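## Task

Move the banana and the orange out of the pan until each lies wholly inside the bag, between its two layers. At the finish every other object, the white ball included, must still be in the pan. The loaded part of the bag must rest on the table, and no part of the bag may be in the pan, lie on either arm's base, or hang beyond the table edge by more than about a finger's width.

## Robot and tools

Robot: two arms, left_arm and right_arm, each with six joints and a gripper. Joint order, used everywhere (commands and result lists): waist, shoulder, elbow, wrist pitch, wrist yaw, wrist roll. Stated ranges in rad: waist -2.618 to 3.054, shoulder 0.000 to 3.142, elbow 0.000 to 3.142, wrist pitch -1.571 to 1.571, wrist yaw -1.571 to 1.571, wrist roll -2.094 to 2.094. True limits may sit up to 0.059 rad either way of these.

Scene frame (metres): origin at table-top height, halfway between the nominal arm bases; +x points out across the table, +z up, and left_arm sits on the +y side (not tied to image left/right). Real bases are offset from nominal; a BASES line, if present, gives them. Reported gripper positions can be off, especially far out. end_effector_position is the spot between the finger pads, about 1 cm short of the tips; the fingers point along the gripper's +z and close along its y.

A row is always 14 numbers in [-1, 1], one flat list covering both arms: left_arm's 6 joint values then its opening, then right_arm's 6 joint values then its opening. Joint values are offsets, not poses: they are added to the Joint targets that stand when the action (or move) begins, not to the previous row. Scale: 1.0 equals 1.202 rad for waist, 1.258 shoulder, 1.238 elbow, 2.073 wrist pitch, 2.022 wrist yaw and wrist roll. The opening is absolute: +1 fully open, -1 closed. To leave an arm still, give 0 for its joints; to leave a gripper alone, repeat its current command (0 is itself a command, meaning half open).

execute_actions(actions, cameras): actions is a list of actions; each action is a list of up to 15 rows, one row per 1/30 s step, and a short action keeps its last row for the remaining steps of its 15. An action is rejected for both arms if it would push a joint more than 0.059 rad beyond its range; a malformed action, or a first action failing that check, voids the whole call. An empty list just reports state and images. cameras picks images: omitted, null or ["all"] for all, [] for none.

move(target, speed, blend, opening_speed, blocking, cameras): target is one 14-number row, or up to 15 rows differing only in joint values; all are offsets from the same current Joint targets. Joints travel together, so grippers trace curves, with no obstacle avoidance. speed is rad/s for the joint with farthest to go, 0.01 to 2, default 0.5 (one value or one per target). blend (rad) rounds corners in a list. opening_speed (0.2 or more, per second on the -1..+1 scale) ramps the fingers; otherwise they are set at once. Paths take at least 0.5 s; beyond 10 s they fall short. blocking=false returns after about 0.5 s while the move runs; then use wait or stop before other motion. The move: line reports done, off_target (a joint more than 0.035 rad off), moving, held or fault, plus limits=held and the worst joint per arm. Neither done nor off_target says anything about contact.

wait(seconds 0 to 10): scene runs, arms hold; a running move continues. stop(): brakes a running move. zoom_image(camera, region [x0,y0,x1,y1] in pixels, at most 504x504) enlarges part of the latest image. finished_scene(scene 1 or 2) ends that scene permanently; calls after it in the same reply act on the next scene. Answering with no tool call ends everything.

Motion limits: each joint target stays within a lead of its measured angle (0.202 waist, 0.258 shoulder, 0.238 elbow, 0.573 wrist pitch, 0.522 wrist yaw/roll), and targets placing the gripper over 100 mm from where it is get scaled back, so big offsets need several actions. Friction and load can leave joints short; tiny turns may not happen. "joint sent to its limit" means a joint was driven to its true end; its absence proves nothing. "joint command not followed" means the clearance check altered targets; it does not separate the two grippers.

Results: Joint positions and Joint velocities per arm in joint order, then finger-pad gap (0.094 m fully open). Joint targets are the base for your next offsets. Tool commands shows current gripper commands. grip_measured uses the opening scale; empty it reads up to 1.6 mm wide; on a hard part it reads up to about 3 mm (0.064) under the part's width. Commanding about 0.11 below first-touch reading gives full force (about 50 to 62 N per pad); soft items get crushed deeper. Release by commanding well above grip_measured. Joint torques: drive output incl. arm weight, per-unit offset and noise; joints 1 to 3 wrap at ±28 N m.

Heat: holding loads, stretching out, or pushing against something warms motors. MOTOR HOT appears at 75 °C; at 90 °C that arm folds and idles for the scene; at 100 °C it goes limp. To end a push, command targets back past the measured positions.

Cameras (896x504 each): cam_head_left, cam_head_right, cam_high, cam_low, cam_left_wrist, cam_right_wrist.

Avoid: dropping items, letting go of things still moving, fast impacts, heavy pressing, arms colliding or squeezing each other (can fail the scene), and anything leaving the table. Random tugs on held parts or pushes on loose ones may occur. Faster solves and smooth, low-effort motion are worth more.

Each tool is called after "Request:" as name(argument=value, ...) on one line, values as JSON.

## Session

Request:
execute_actions(actions=[])

Scene clock: 0.00 s.
left_arm: end_effector_position=(+0.3720, +0.3987, +0.1522) grip_measured=+1.000 end_effector_quat_wxyz=(+0.605, -0.125, +0.783, +0.073) | right_arm: end_effector_position=(+0.3574, -0.2692, +0.1287) grip_measured=+1.000 end_effector_quat_wxyz=(+0.592, +0.060, +0.800, -0.081)
Joint names: [waist, shoulder, elbow, wrist pitch, wrist yaw, wrist roll]
Joint positions: left_arm=[0.056 1.49 0.373 0.85 -0.23 -0.099 0.094] | right_arm=[0.062 1.553 0.395 0.854 0.292 0.028 0.094]
Joint velocities: left_arm=[-0.002 -0.007 -0.007 -0.066 -0.007 0.066 0] | right_arm=[-0.007 -0.002 -0.002 -0.022 -0.051 0.022 0]
Joint torques (N m): no reading
Heat: left arm: 25 °C; right arm: 29 °C.
Joint targets: left_arm=[0.056 1.487 0.378 0.846 -0.230 -0.099] | right_arm=[0.062 1.543 0.405 0.867 0.293 0.028]
Tool commands: left_gripper/opening=+1.0 right_gripper/opening=+1.0

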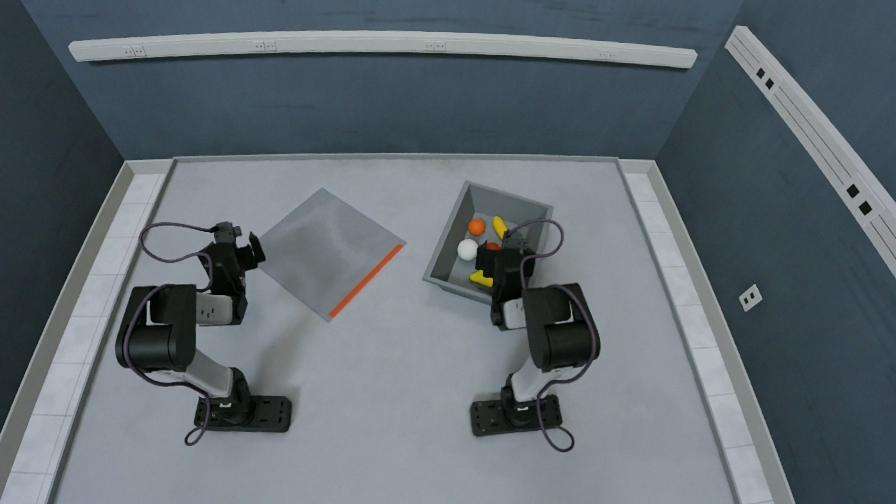

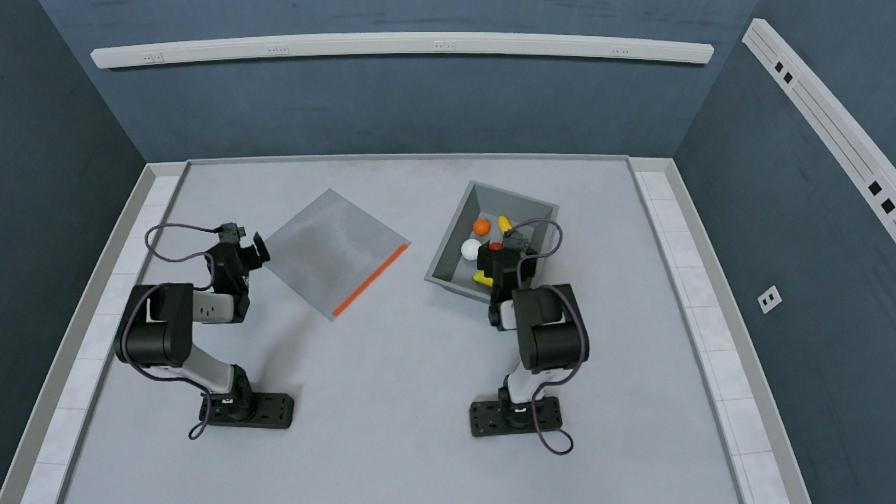

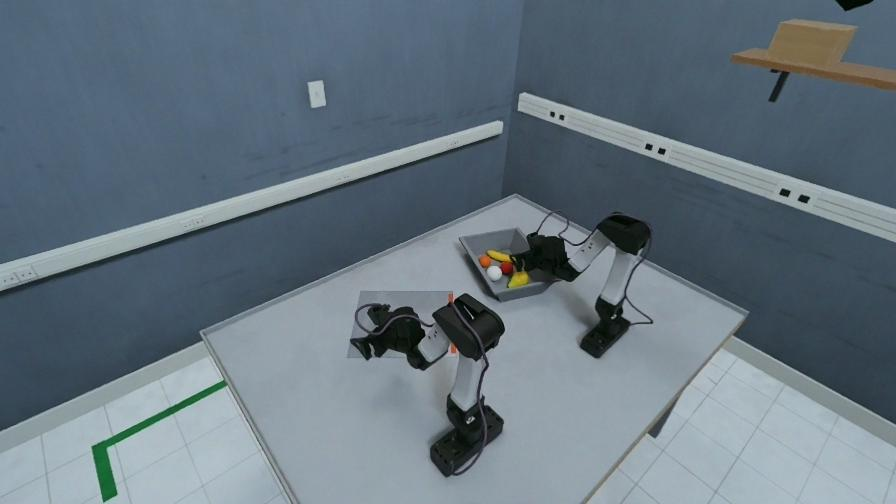

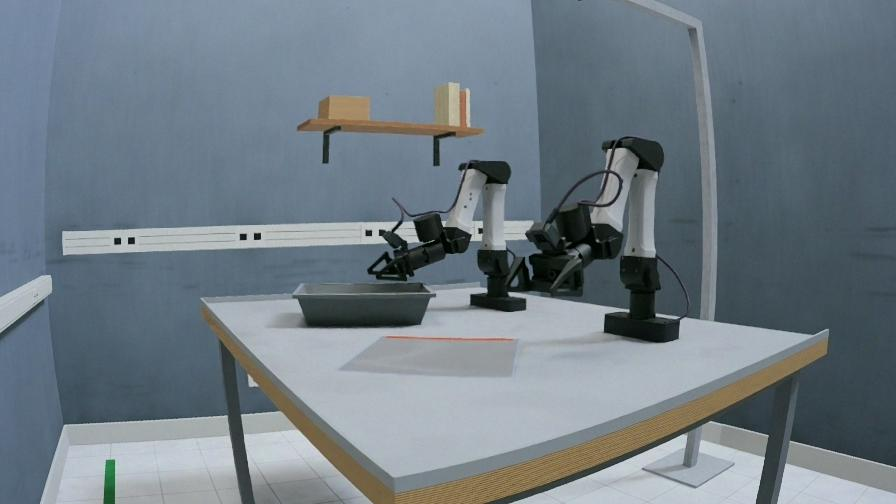

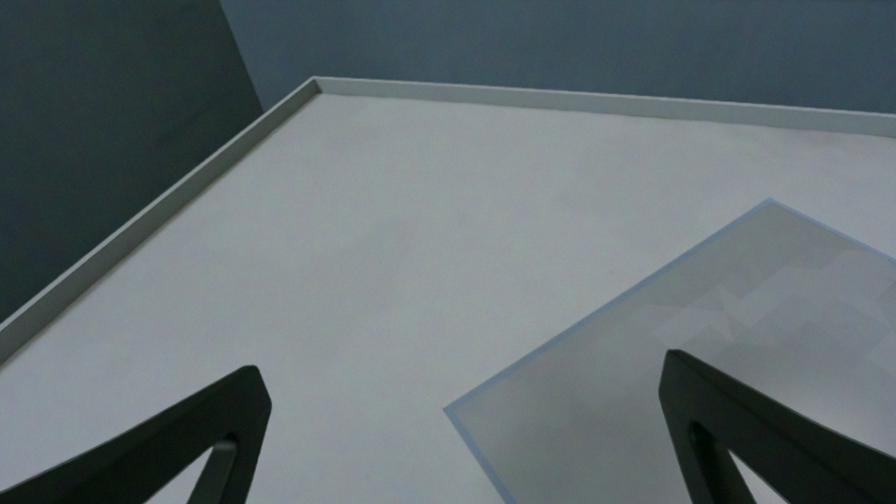

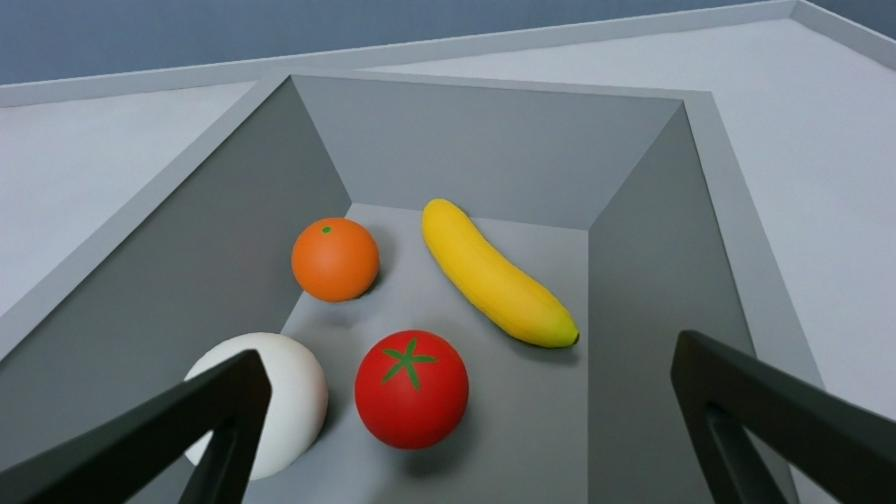

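Request:
zoom_image(camera="cam_head_left", region=[400, 160, 580, 310])

Request:
zoom_image(camera="cam_high", region=[330, 200, 570, 370])

Request:
zoom_image(camera="cam_head_right", region=[200, 160, 440, 340])

Scaled by 2.800 from the camera's 896x504 image, which has a finer 1280x720 frame.

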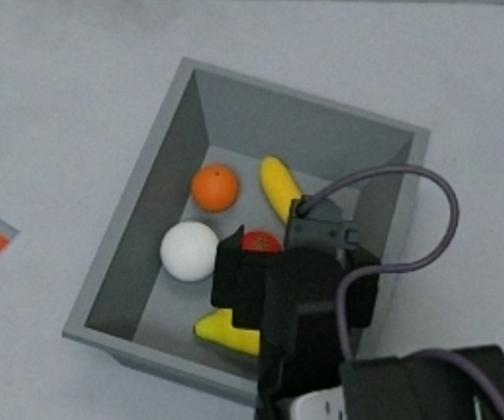

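Scaled by 2.100 from the camera's 896x504 image, which has a finer 1280x720 frame.

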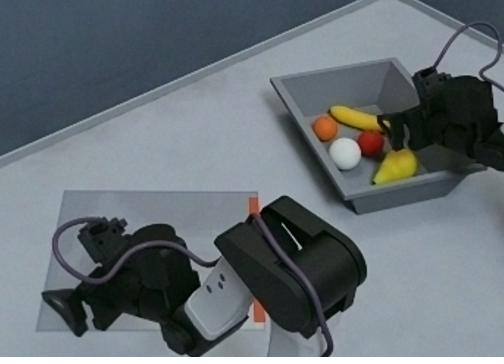

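Scaled by 2.100 from the camera's 896x504 image, which has a finer 1280x720 frame.

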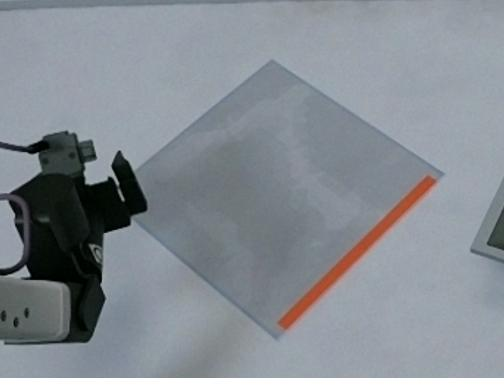

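Request:
move(target=[-0.327, 0.340, 0.797, -0.648, 0.068, 0.059, 0.25, -0.1206, 0.111, 0.70, -0.704, -0.145, -0.0138, 0.3], speed=1.0, cameras=[])

Request:
move(target=[-0.218, 0.236, 0.548, -0.437, 0.0455, 0.0395, 0.25, 0, 0, 0, 0, 0, 0, 0.3], speed=0.8, cameras=["cam_head_left", "cam_left_wrist", "cam_right_wrist"])

Scene clock: 11.03 s.
left_arm: end_effector_position=(+0.4274, +0.1987, +0.1081) grip_measured=+0.252 end_effector_quat_wxyz=(+0.268, +0.161, +0.950, +0.005) | right_arm: end_effector_position=(+0.3812, -0.2774, +0.1427) grip_measured=+0.301 end_effector_quat_wxyz=(+0.272, +0.025, +0.962, -0.009)
Joint names: [waist, shoulder, elbow, wrist pitch, wrist yaw, wrist roll]
Joint positions: left_arm=[-0.337 1.896 1.343 -0.483 -0.105 0.012 0.059] | right_arm=[-0.077 1.672 1.245 -0.592 0.007 0.005 0.061]
Joint velocities: left_arm=[0.012 0.002 0.002 -0.037 -0.022 -0.037 0.001] | right_arm=[0.002 -0.002 -0.002 0.022 0.066 0.007 -0.001]
Joint torques (N m): left_arm=[0.17 -8.25 9.91 1.39 0.08 0.02] | right_arm=[-0.5 -6.74 9.52 1.29 -0.08 -0.02]
Heat: left arm: 28 °C; right arm: 30 °C.
Joint targets: left_arm=[-0.338 1.915 1.365 -0.497 -0.092 0.020] | right_arm=[-0.083 1.683 1.272 -0.592 0.000 0.000]
move: done
No camera images: "cameras" was empty.

Scene clock: 13.03 s.
left_arm: end_effector_position=(+0.3311, +0.0983, +0.1338) grip_measured=+0.252 end_effector_quat_wxyz=(+0.007, +0.346, +0.938, +0.003) | right_arm: end_effector_position=(+0.3810, -0.2773, +0.1426) grip_measured=+0.301 end_effector_quat_wxyz=(+0.272, +0.025, +0.962, -0.009)
Joint names: [waist, shoulder, elbow, wrist pitch, wrist yaw, wrist roll]
Joint positions: left_arm=[-0.6 2.19 2.022 -1.391 -0.01 0.092 0.059] | right_arm=[-0.077 1.672 1.245 -0.593 0.007 0.005 0.061]
Joint velocities: left_arm=[0.007 -0.002 -0.002 0.037 0.081 -0.007 0.001] | right_arm=[-0.017 -0.002 -0.007 0.022 -0.022 0.037 0.001]
Joint torques (N m): left_arm=[0.25 -9.78 9.1 0.3 0.1 0.04] | right_arm=[-0.55 -6.71 9.52 1.29 -0.08 -0.01]
Heat: left arm: 28 °C; right arm: 30 °C.
Joint targets: left_arm=[-0.599 2.212 2.043 -1.403 0.000 0.100] | right_arm=[-0.083 1.683 1.272 -0.592 0.000 0.000]
move: done
Images, in order (width x height): cam_head_left 896x504, cam_left_wrist 896x504, cam_right_wrist 896x504.

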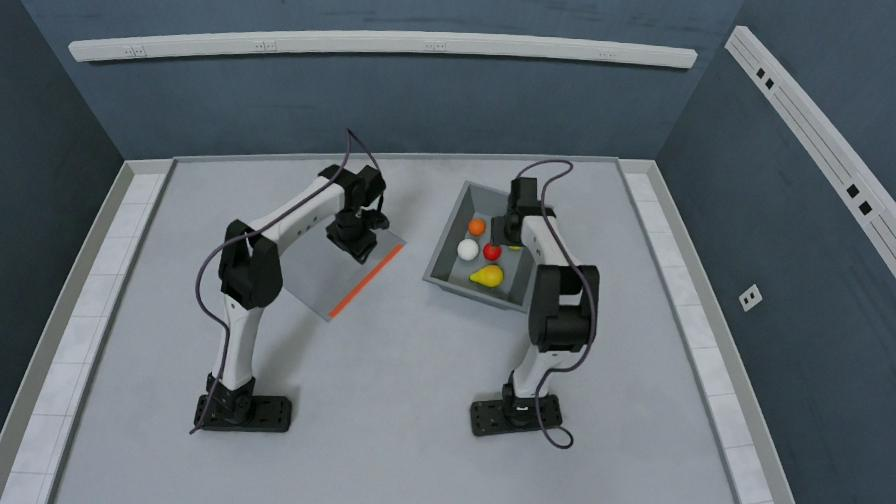

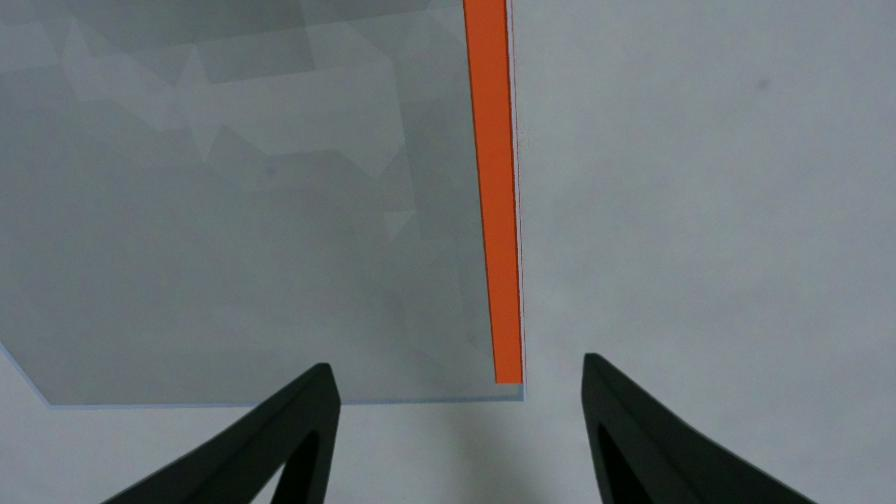

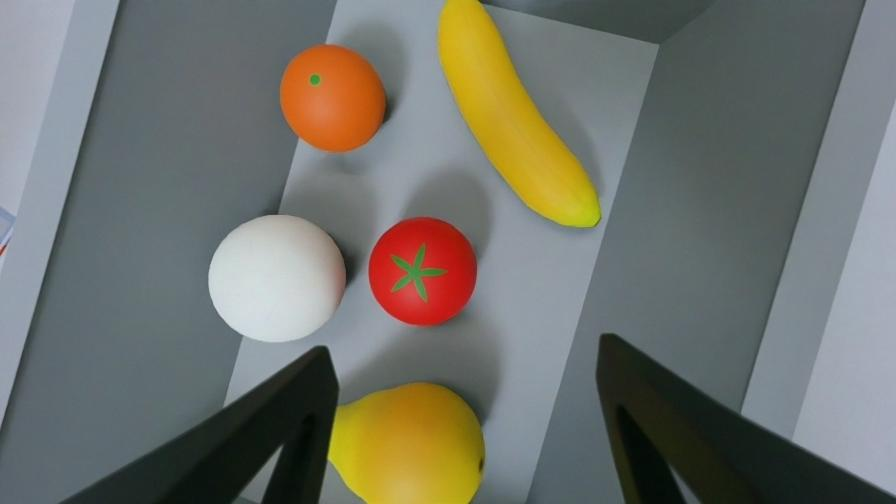

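Request:
move(target=[-0.0083, 0.0238, -0.239, 0.157, 0, -0.0247, 0.25, -0.1747, 0.317, 0.2375, 0.043, -0.2136, -0.303, 0.08], speed=0.5, cameras=["cam_left_wrist", "cam_right_wrist"])

Scene clock: 20.40 s.
left_arm: end_effector_position=(+0.3322, +0.0961, +0.0534) grip_measured=+0.252 end_effector_quat_wxyz=(+0.008, +0.332, +0.943, +0.003) | right_arm: end_effector_position=(+0.4620, -0.3173, +0.0943) grip_measured=+0.081 end_effector_quat_wxyz=(+0.312, -0.217, +0.922, +0.079)
Joint names: [waist, shoulder, elbow, wrist pitch, wrist yaw, wrist roll]
Joint positions: left_arm=[-0.603 2.224 1.756 -1.089 -0.01 0.058 0.059] | right_arm=[-0.291 2.072 1.537 -0.519 -0.422 -0.607 0.051]
Joint velocities: left_arm=[-0.012 0.002 -0.007 0.081 -0.037 -0.007 0.001] | right_arm=[0.007 0.002 -0.027 0.007 0.022 -0.022 -0.001]
Joint torques (N m): left_arm=[-0.32 -10.24 6.05 0.56 0.1 -0.11] | right_arm=[-0.01 -9.94 9.42 1.35 -0.32 0.01]
Heat: left arm: 28 °C; right arm: 31 °C.
Joint targets: left_arm=[-0.609 2.242 1.748 -1.078 0.000 0.050] | right_arm=[-0.293 2.082 1.566 -0.503 -0.432 -0.613]
move: done
Images, in order (width x height): cam_left_wrist 896x504, cam_right_wrist 896x504.

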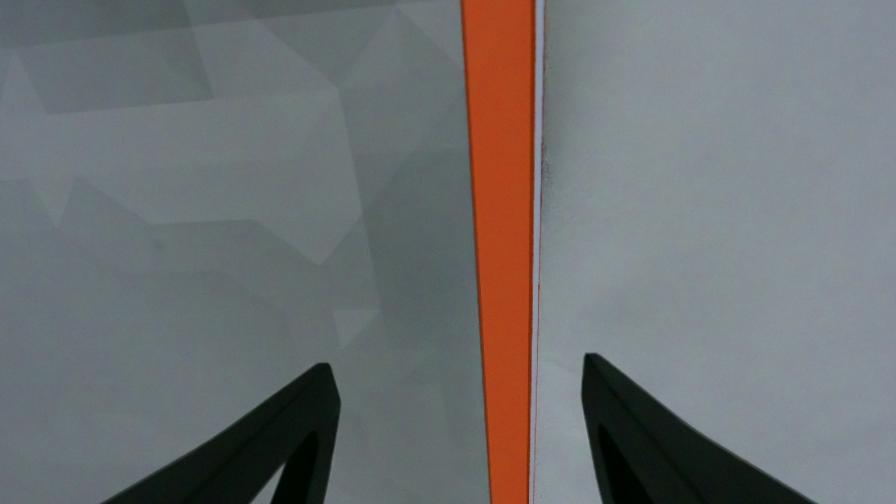

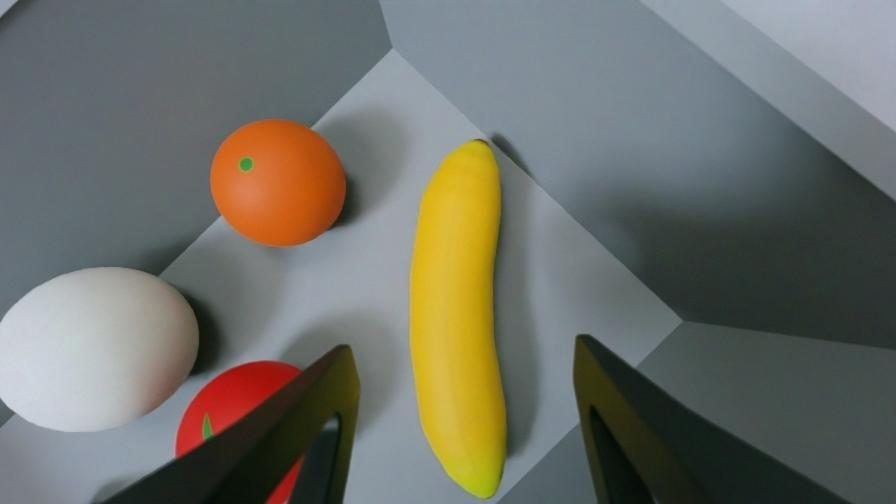

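Request:
move(target=[[-0.0067, 0.0295, -0.041, 0.041, 0, 0, 0.25, 0, 0.066, -0.097, 0.082, 0, 0, 0.08], [-0.0067, 0.0386, -0.0533, 0.0542, 0, 0, 0.25, 0, 0.0874, -0.1284, 0.1085, 0, 0, 0.08]], speed=[0.25, 0.06], blend=0.01, cameras=["cam_left_wrist", "cam_right_wrist"])

Scene clock: 24.43 s.
left_arm: end_effector_position=(+0.3321, +0.0919, +0.0196) grip_measured=+0.252 end_effector_quat_wxyz=(+0.010, +0.335, +0.942, +0.002) | right_arm: end_effector_position=(+0.4765, -0.3196, +0.0523) grip_measured=+0.081 end_effector_quat_wxyz=(+0.347, -0.230, +0.907, +0.062)
Joint names: [waist, shoulder, elbow, wrist pitch, wrist yaw, wrist roll]
Joint positions: left_arm=[-0.611 2.269 1.692 -0.976 -0.01 0.058 0.059] | right_arm=[-0.29 2.144 1.428 -0.258 -0.429 -0.619 0.051]
Joint velocities: left_arm=[-0.002 -0.022 0.002 -0.081 -0.007 -0.022 0] | right_arm=[-0.007 -0.002 0.007 0.007 -0.022 0.066 0]
Joint torques (N m): left_arm=[-0.29 -10.11 5.67 0.55 0.1 -0.12] | right_arm=[-0.27 -6.9 4.41 1.07 -0.26 0.08]
Heat: left arm: 29 °C; right arm: 32 °C.
Joint targets: left_arm=[-0.617 2.290 1.682 -0.965 0.000 0.050] | right_arm=[-0.293 2.192 1.407 -0.278 -0.432 -0.613]
move: off_target (right_arm); right_arm: the shoulder is farthest, 0.048 rad from its target
Images, in order (width x height): cam_left_wrist 896x504, cam_right_wrist 896x504.

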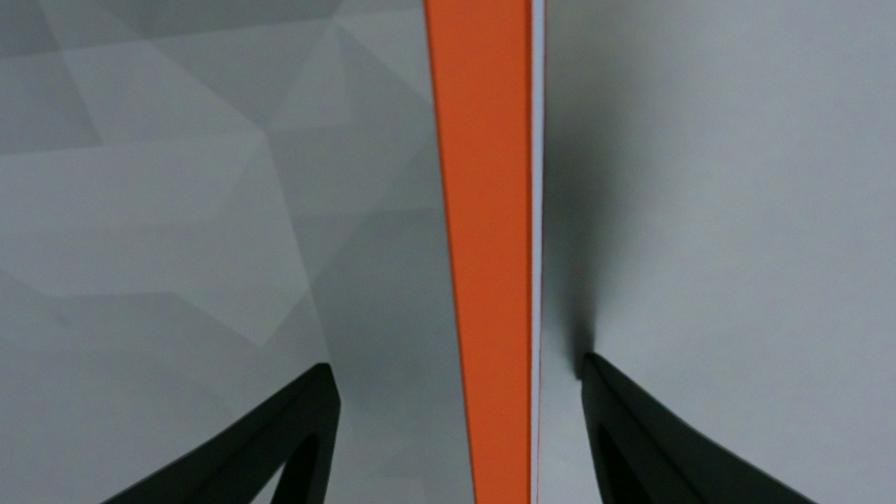

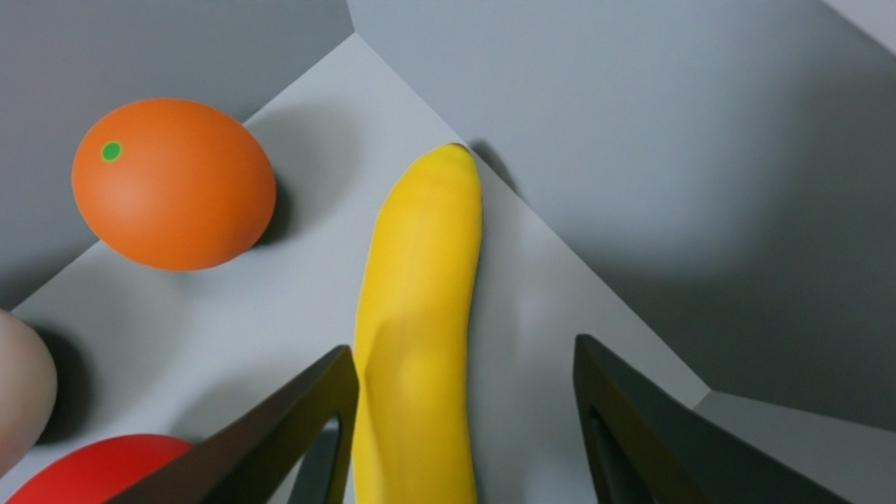

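Request:
move(target=[0, 0.008, 0, 0, 0, 0, 0.25, 0.015, -0.0954, 0.0832, -0.0757, 0.0134, 0.0188, 0.16], speed=0.2, cameras=["cam_left_wrist", "cam_right_wrist"])

Scene clock: 27.97 s.
left_arm: end_effector_position=(+0.3318, +0.0922, +0.0174) grip_measured=+0.251 end_effector_quat_wxyz=(+0.008, +0.335, +0.942, +0.003) | right_arm: end_effector_position=(+0.4614, -0.3147, +0.0604) grip_measured=+0.159 end_effector_quat_wxyz=(+0.301, -0.206, +0.927, +0.083)
Joint names: [waist, shoulder, elbow, wrist pitch, wrist yaw, wrist roll]
Joint positions: left_arm=[-0.611 2.274 1.692 -0.975 -0.01 0.058 0.059] | right_arm=[-0.282 2.122 1.484 -0.434 -0.41 -0.58 0.054]
Joint velocities: left_arm=[-0.007 0.002 -0.017 -0.037 0.037 -0.081 0] | right_arm=[0.012 0.007 -0.002 -0.022 -0.007 -0.037 -0.002]
Joint torques (N m): left_arm=[-0.34 -9.77 5.64 0.54 0.11 -0.11] | right_arm=[0.7 -15.36 8.95 1.16 -0.21 0.08]
Heat: left arm: 30 °C; right arm: 33 °C.
Joint targets: left_arm=[-0.617 2.300 1.682 -0.966 0.000 0.050] | right_arm=[-0.275 2.072 1.509 -0.435 -0.405 -0.575]
move: off_target (right_arm); right_arm: the shoulder is farthest, 0.050 rad from its target
Images, in order (width x height): cam_left_wrist 896x504, cam_right_wrist 896x504.

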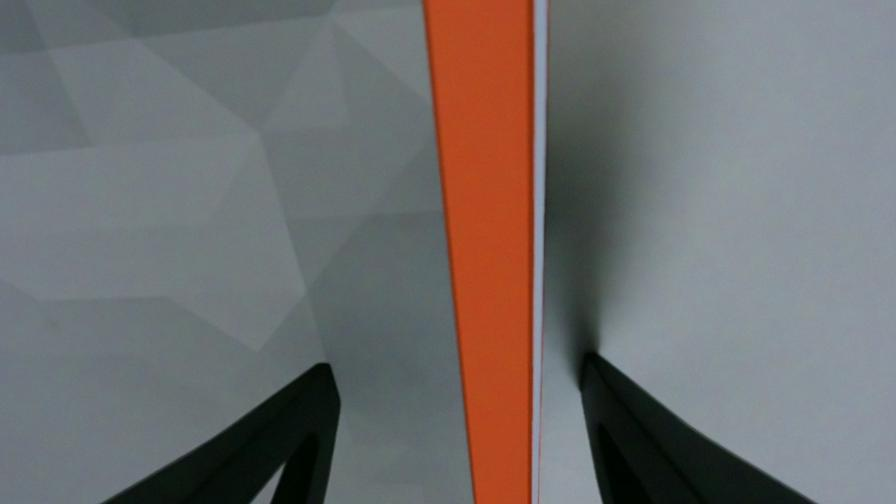

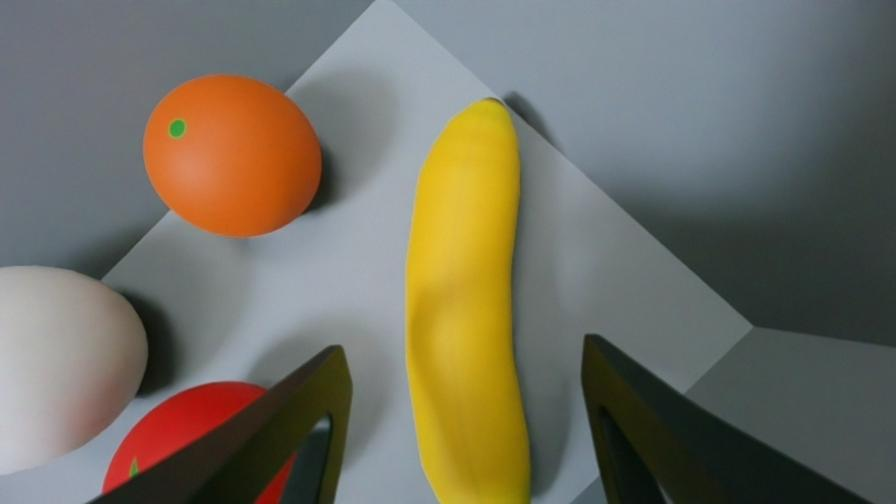

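Request:
move(target=[0, 0.008, 0, 0, 0, 0, 0.25, -0.002, 0.1017, -0.0929, 0.0955, -0.0045, -0.003, 0.16], speed=0.25, cameras=["cam_right_wrist"])

Scene clock: 29.67 s.
left_arm: end_effector_position=(+0.3317, +0.0922, +0.0171) grip_measured=+0.251 end_effector_quat_wxyz=(+0.008, +0.335, +0.942, +0.003) | right_arm: end_effector_position=(+0.4669, -0.3129, +0.0218) grip_measured=+0.159 end_effector_quat_wxyz=(+0.319, -0.214, +0.920, +0.077)
Joint names: [waist, shoulder, elbow, wrist pitch, wrist yaw, wrist roll]
Joint positions: left_arm=[-0.611 2.275 1.692 -0.975 -0.01 0.058 0.059] | right_arm=[-0.278 2.188 1.398 -0.24 -0.416 -0.585 0.054]
Joint velocities: left_arm=[0.002 0.022 -0.002 0.022 -0.095 -0.081 0] | right_arm=[0.002 0.007 -0.002 0.154 -0.066 -0.037 -0.001]
Joint torques (N m): left_arm=[-0.29 -8.99 5.7 0.53 0.11 -0.11] | right_arm=[0.05 -10.06 5.96 1.25 -0.24 0.1]
Heat: left arm: 31 °C; right arm: 34 °C.
Joint targets: left_arm=[-0.617 2.310 1.682 -0.966 0.000 0.050] | right_arm=[-0.277 2.200 1.395 -0.237 -0.414 -0.581]
move: done
Images, in order (width x height): cam_right_wrist 896x504.

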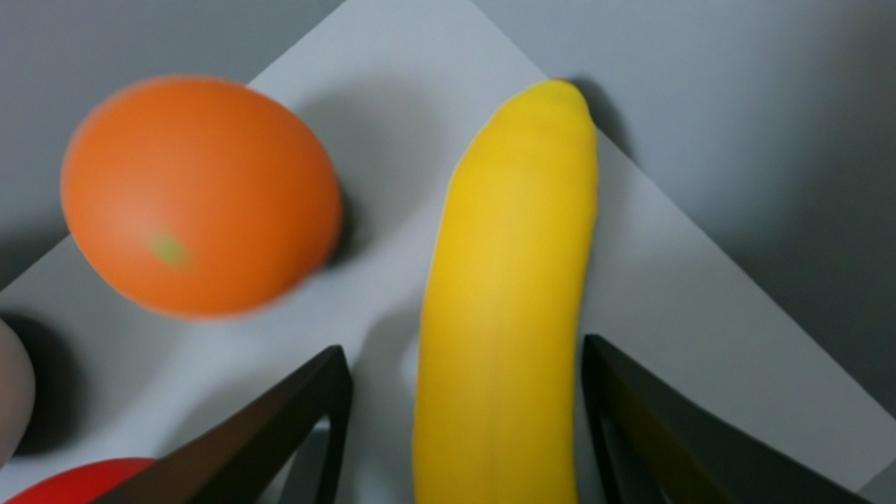

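Request:
move(target=[0, 0.004, 0, 0, 0, 0, -1, 0, 0, 0, 0, 0, 0, -0.5], opening_speed=0.45, cameras=["cam_left_wrist", "cam_right_wrist"])

Scene clock: 33.17 s.
left_arm: end_effector_position=(+0.3324, +0.0927, +0.0165) grip_measured=-0.986 end_effector_quat_wxyz=(+0.009, +0.336, +0.942, +0.007) | right_arm: end_effector_position=(+0.4669, -0.3129, +0.0218) grip_measured=-0.437 end_effector_quat_wxyz=(+0.319, -0.214, +0.920, +0.077)
Joint names: [waist, shoulder, elbow, wrist pitch, wrist yaw, wrist roll]
Joint positions: left_arm=[-0.612 2.276 1.692 -0.973 -0.018 0.057 0.001] | right_arm=[-0.278 2.188 1.398 -0.24 -0.416 -0.585 0.026]
Joint velocities: left_arm=[-0.007 0.017 -0.007 0.022 -0.022 -0.051 0] | right_arm=[-0.002 -0.002 0.032 0.022 -0.007 0.007 -0.001]
Joint torques (N m): left_arm=[-0.21 -8.76 5.65 0.52 0.17 -0.11] | right_arm=[0.09 -10.11 5.87 1.25 -0.21 0.09]
Heat: left arm: 31 °C; right arm: 35 °C.
Joint targets: left_arm=[-0.618 2.315 1.682 -0.965 0.000 0.050] | right_arm=[-0.277 2.200 1.395 -0.237 -0.414 -0.581]
move: off_target (left_arm); left_arm: the shoulder is farthest, 0.039 rad from its target
Images, in order (width x height): cam_left_wrist 896x504, cam_right_wrist 896x504.

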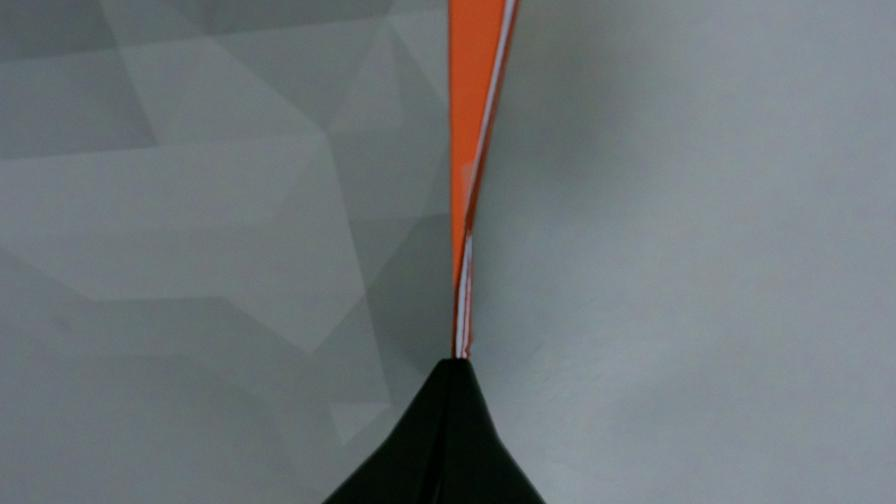

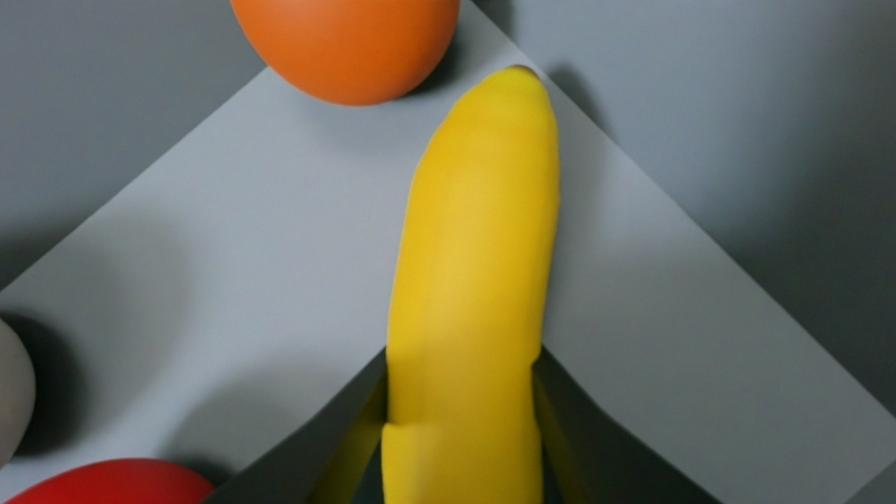

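Request:
move(target=[0.0324, -0.0676, 0.0792, -0.0555, 0, 0, -1, 0, -0.1455, 0.1777, -0.1679, 0, 0, -0.5], speed=0.2, cameras=["cam_left_wrist", "cam_right_wrist"])

Scene clock: 38.33 s.
left_arm: end_effector_position=(+0.3379, +0.1016, +0.0367) grip_measured=-0.986 end_effector_quat_wxyz=(-0.001, +0.323, +0.946, +0.006) | right_arm: end_effector_position=(+0.4633, -0.3120, +0.1082) grip_measured=-0.437 end_effector_quat_wxyz=(+0.306, -0.211, +0.924, +0.084)
Joint names: [waist, shoulder, elbow, wrist pitch, wrist yaw, wrist roll]
Joint positions: left_arm=[-0.585 2.267 1.76 -1.069 -0.012 0.057 0.001] | right_arm=[-0.278 2.064 1.588 -0.585 -0.416 -0.585 0.026]
Joint velocities: left_arm=[-0.017 0.017 0.002 -0.066 -0.051 0.007 -0.001] | right_arm=[0.012 0.007 -0.007 -0.051 -0.051 -0.007 0]
Joint torques (N m): left_arm=[0.73 -14.64 8.7 0.25 0.12 -0.12] | right_arm=[0.09 -15.06 9.31 1.2 -0.22 0.09]
Heat: left arm: 33 °C; right arm: 37 °C.
Joint targets: left_arm=[-0.579 2.230 1.780 -1.081 0.000 0.050] | right_arm=[-0.277 2.017 1.614 -0.585 -0.414 -0.581]
move: off_target (left_arm, right_arm); left_arm: the shoulder is farthest, 0.037 rad from its target; right_arm: the shoulder is farthest, 0.047 rad from its target
Images, in order (width x height): cam_left_wrist 896x504, cam_right_wrist 896x504.

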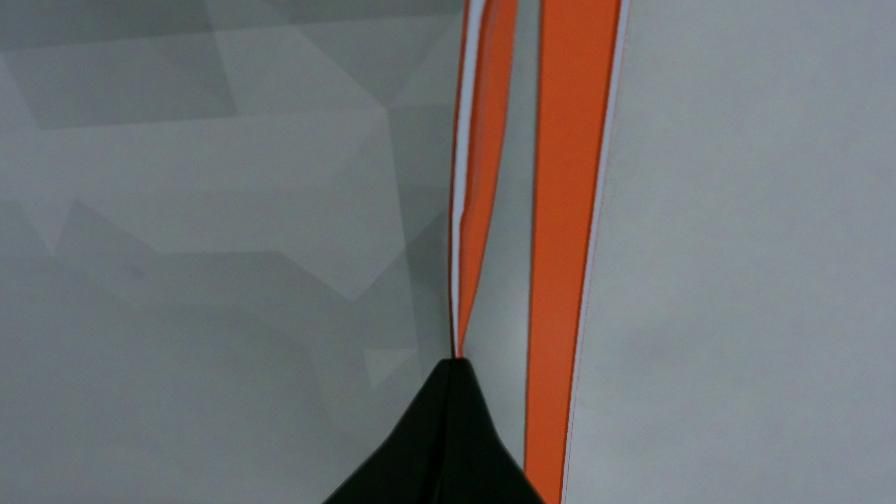

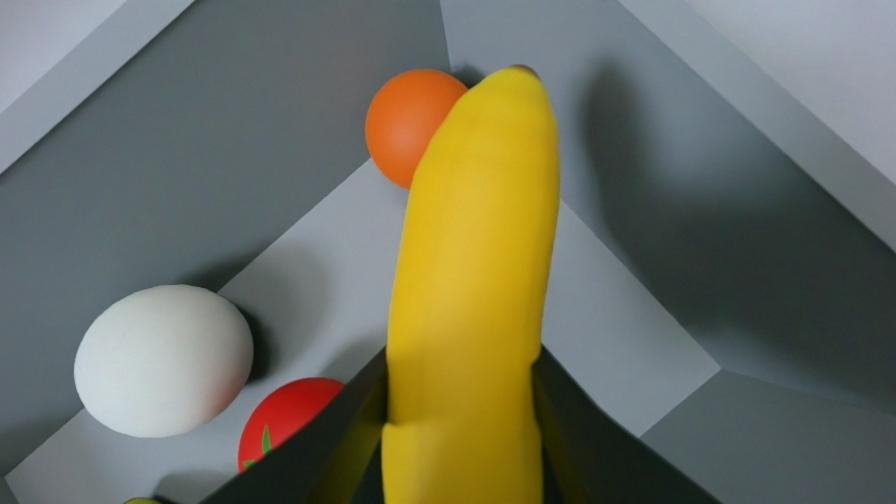

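Request:
execute_actions(actions=[], cameras=["cam_head_left", "cam_left_wrist"])

Scene clock: 39.93 s.
left_arm: end_effector_position=(+0.3378, +0.1016, +0.0367) grip_measured=-0.986 end_effector_quat_wxyz=(-0.001, +0.323, +0.946, +0.006) | right_arm: end_effector_position=(+0.4631, -0.3120, +0.1081) grip_measured=-0.437 end_effector_quat_wxyz=(+0.306, -0.211, +0.924, +0.084)
Joint names: [waist, shoulder, elbow, wrist pitch, wrist yaw, wrist roll]
Joint positions: left_arm=[-0.585 2.267 1.76 -1.069 -0.012 0.057 0.001] | right_arm=[-0.278 2.064 1.588 -0.586 -0.416 -0.585 0.026]
Joint velocities: left_arm=[-0.002 -0.012 -0.007 0.007 0.037 -0.037 0] | right_arm=[0.002 -0.017 -0.007 -0.066 0.037 -0.022 -0.001]
Joint torques (N m): left_arm=[0.76 -14.69 8.73 0.27 0.12 -0.11] | right_arm=[0.08 -15.02 9.26 1.18 -0.21 0.09]
Heat: left arm: 33 °C; right arm: 38 °C.
Joint targets: left_arm=[-0.579 2.230 1.780 -1.080 0.000 0.050] | right_arm=[-0.277 2.017 1.614 -0.585 -0.414 -0.581]
Tool commands: left_gripper/opening=-1.0 right_gripper/opening=-0.5
Images, in order (width x height): cam_head_left 896x504, cam_left_wrist 896x504.

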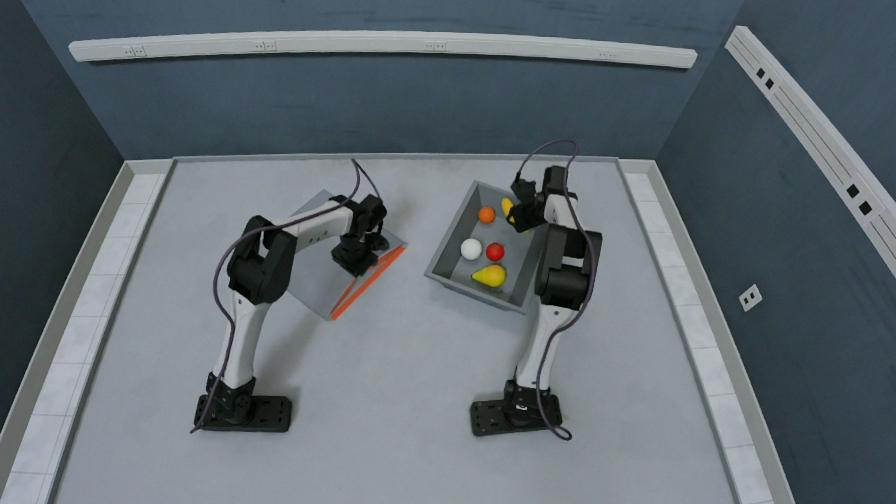

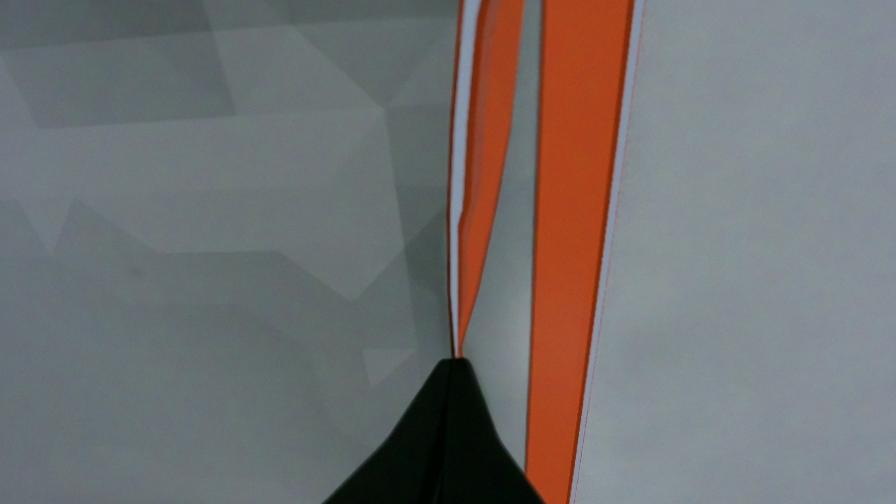

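Request:
move(target=[[0.0821,0.0012,0.0255,-0.0147,0.0757,0.0297,-1,0.064,-0.3156,-0.3344,0.0748,0.1058,0.1489,-0.5],[0.2737,0.004,0.085,-0.049,0.252,0.099,-1,0.896,-0.6256,-0.6656,0.0907,0.2047,0.2873,-0.5]], speed=0.4, blend=0.08, cameras=["cam_head_left","cam_left_wrist","cam_right_wrist"])

Scene clock: 45.13 s.
left_arm: end_effector_position=(+0.3809, +0.1484, +0.0832) grip_measured=-0.986 end_effector_quat_wxyz=(-0.005, +0.244, +0.938, -0.246) | right_arm: end_effector_position=(+0.1884, -0.0057, +0.1429) grip_measured=-0.437 end_effector_quat_wxyz=(+0.310, -0.381, +0.860, +0.139)
Joint names: [waist, shoulder, elbow, wrist pitch, wrist yaw, wrist roll]
Joint positions: left_arm=[-0.254 2.267 1.864 -1.171 0.497 0.242 0.001] | right_arm=[0.794 1.254 0.794 -0.418 -0.008 -0.006 0.026]
Joint velocities: left_arm=[-0.027 0.012 -0.007 -0.051 -0.081 -0.022 0.001] | right_arm=[-0.007 0.017 -0.007 -0.081 0.051 -0.11 0.001]
Joint torques (N m): left_arm=[0.61 -14.38 8.96 0.25 0.41 0.06] | right_arm=[0.68 -6.37 6.83 1.63 0.06 0.07]
Heat: left arm: 35 °C; right arm: 39 °C.
Joint targets: left_arm=[-0.249 2.235 1.885 -1.182 0.510 0.250] | right_arm=[0.799 1.230 0.791 -0.397 0.000 0.000]
move: done
Images, in order (width x height): cam_head_left 896x504, cam_left_wrist 896x504, cam_right_wrist 896x504.

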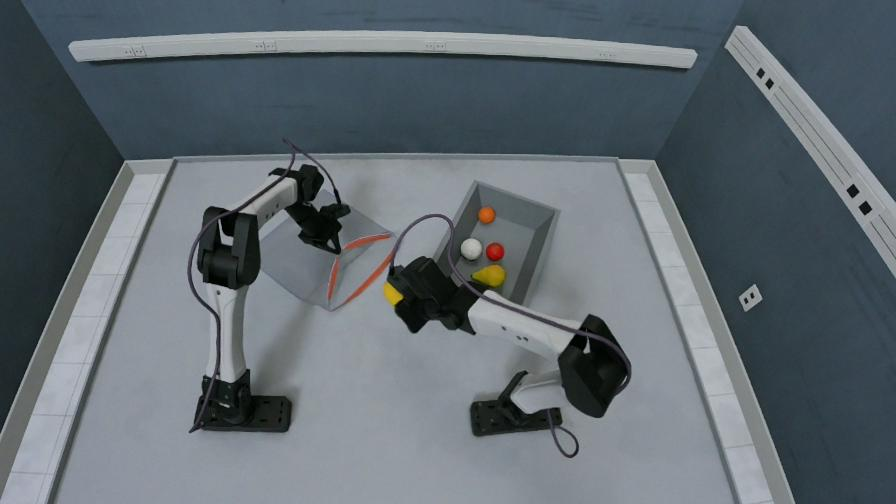

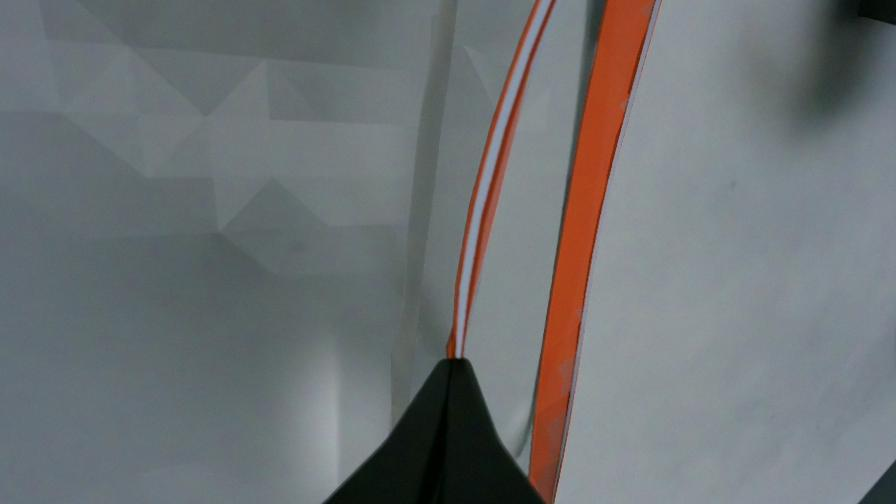

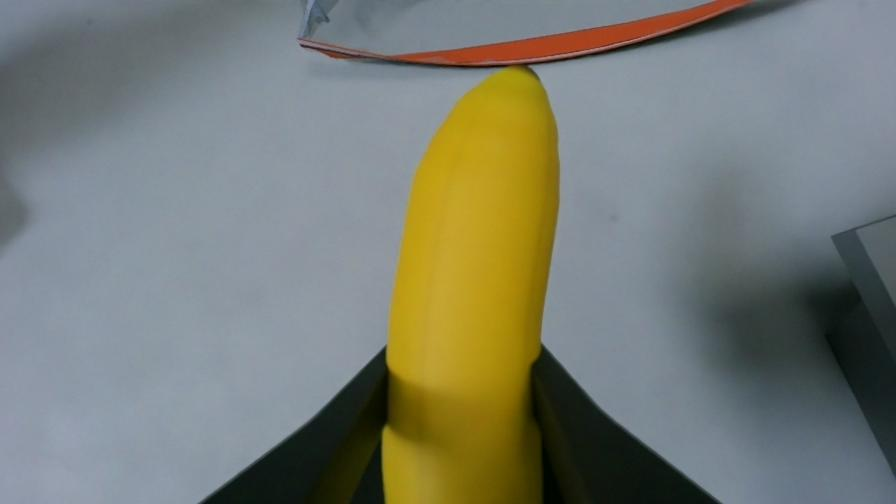

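Request:
zoom_image(camera="cam_head_left", region=[250, 180, 450, 340])

Request:
zoom_image(camera="cam_head_right", region=[200, 160, 420, 340])

Scaled by 2.520 from the camera's 896x504 image, which has a finer 1280x720 frame.

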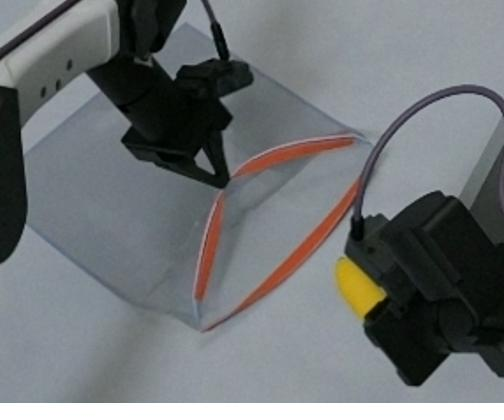

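This scene's latest camera images include none from cam_head_right. They are from: cam_head_left, cam_left_wrist, cam_right_wrist. cam_head_right's image comes with the result of a call that names it in "cameras".


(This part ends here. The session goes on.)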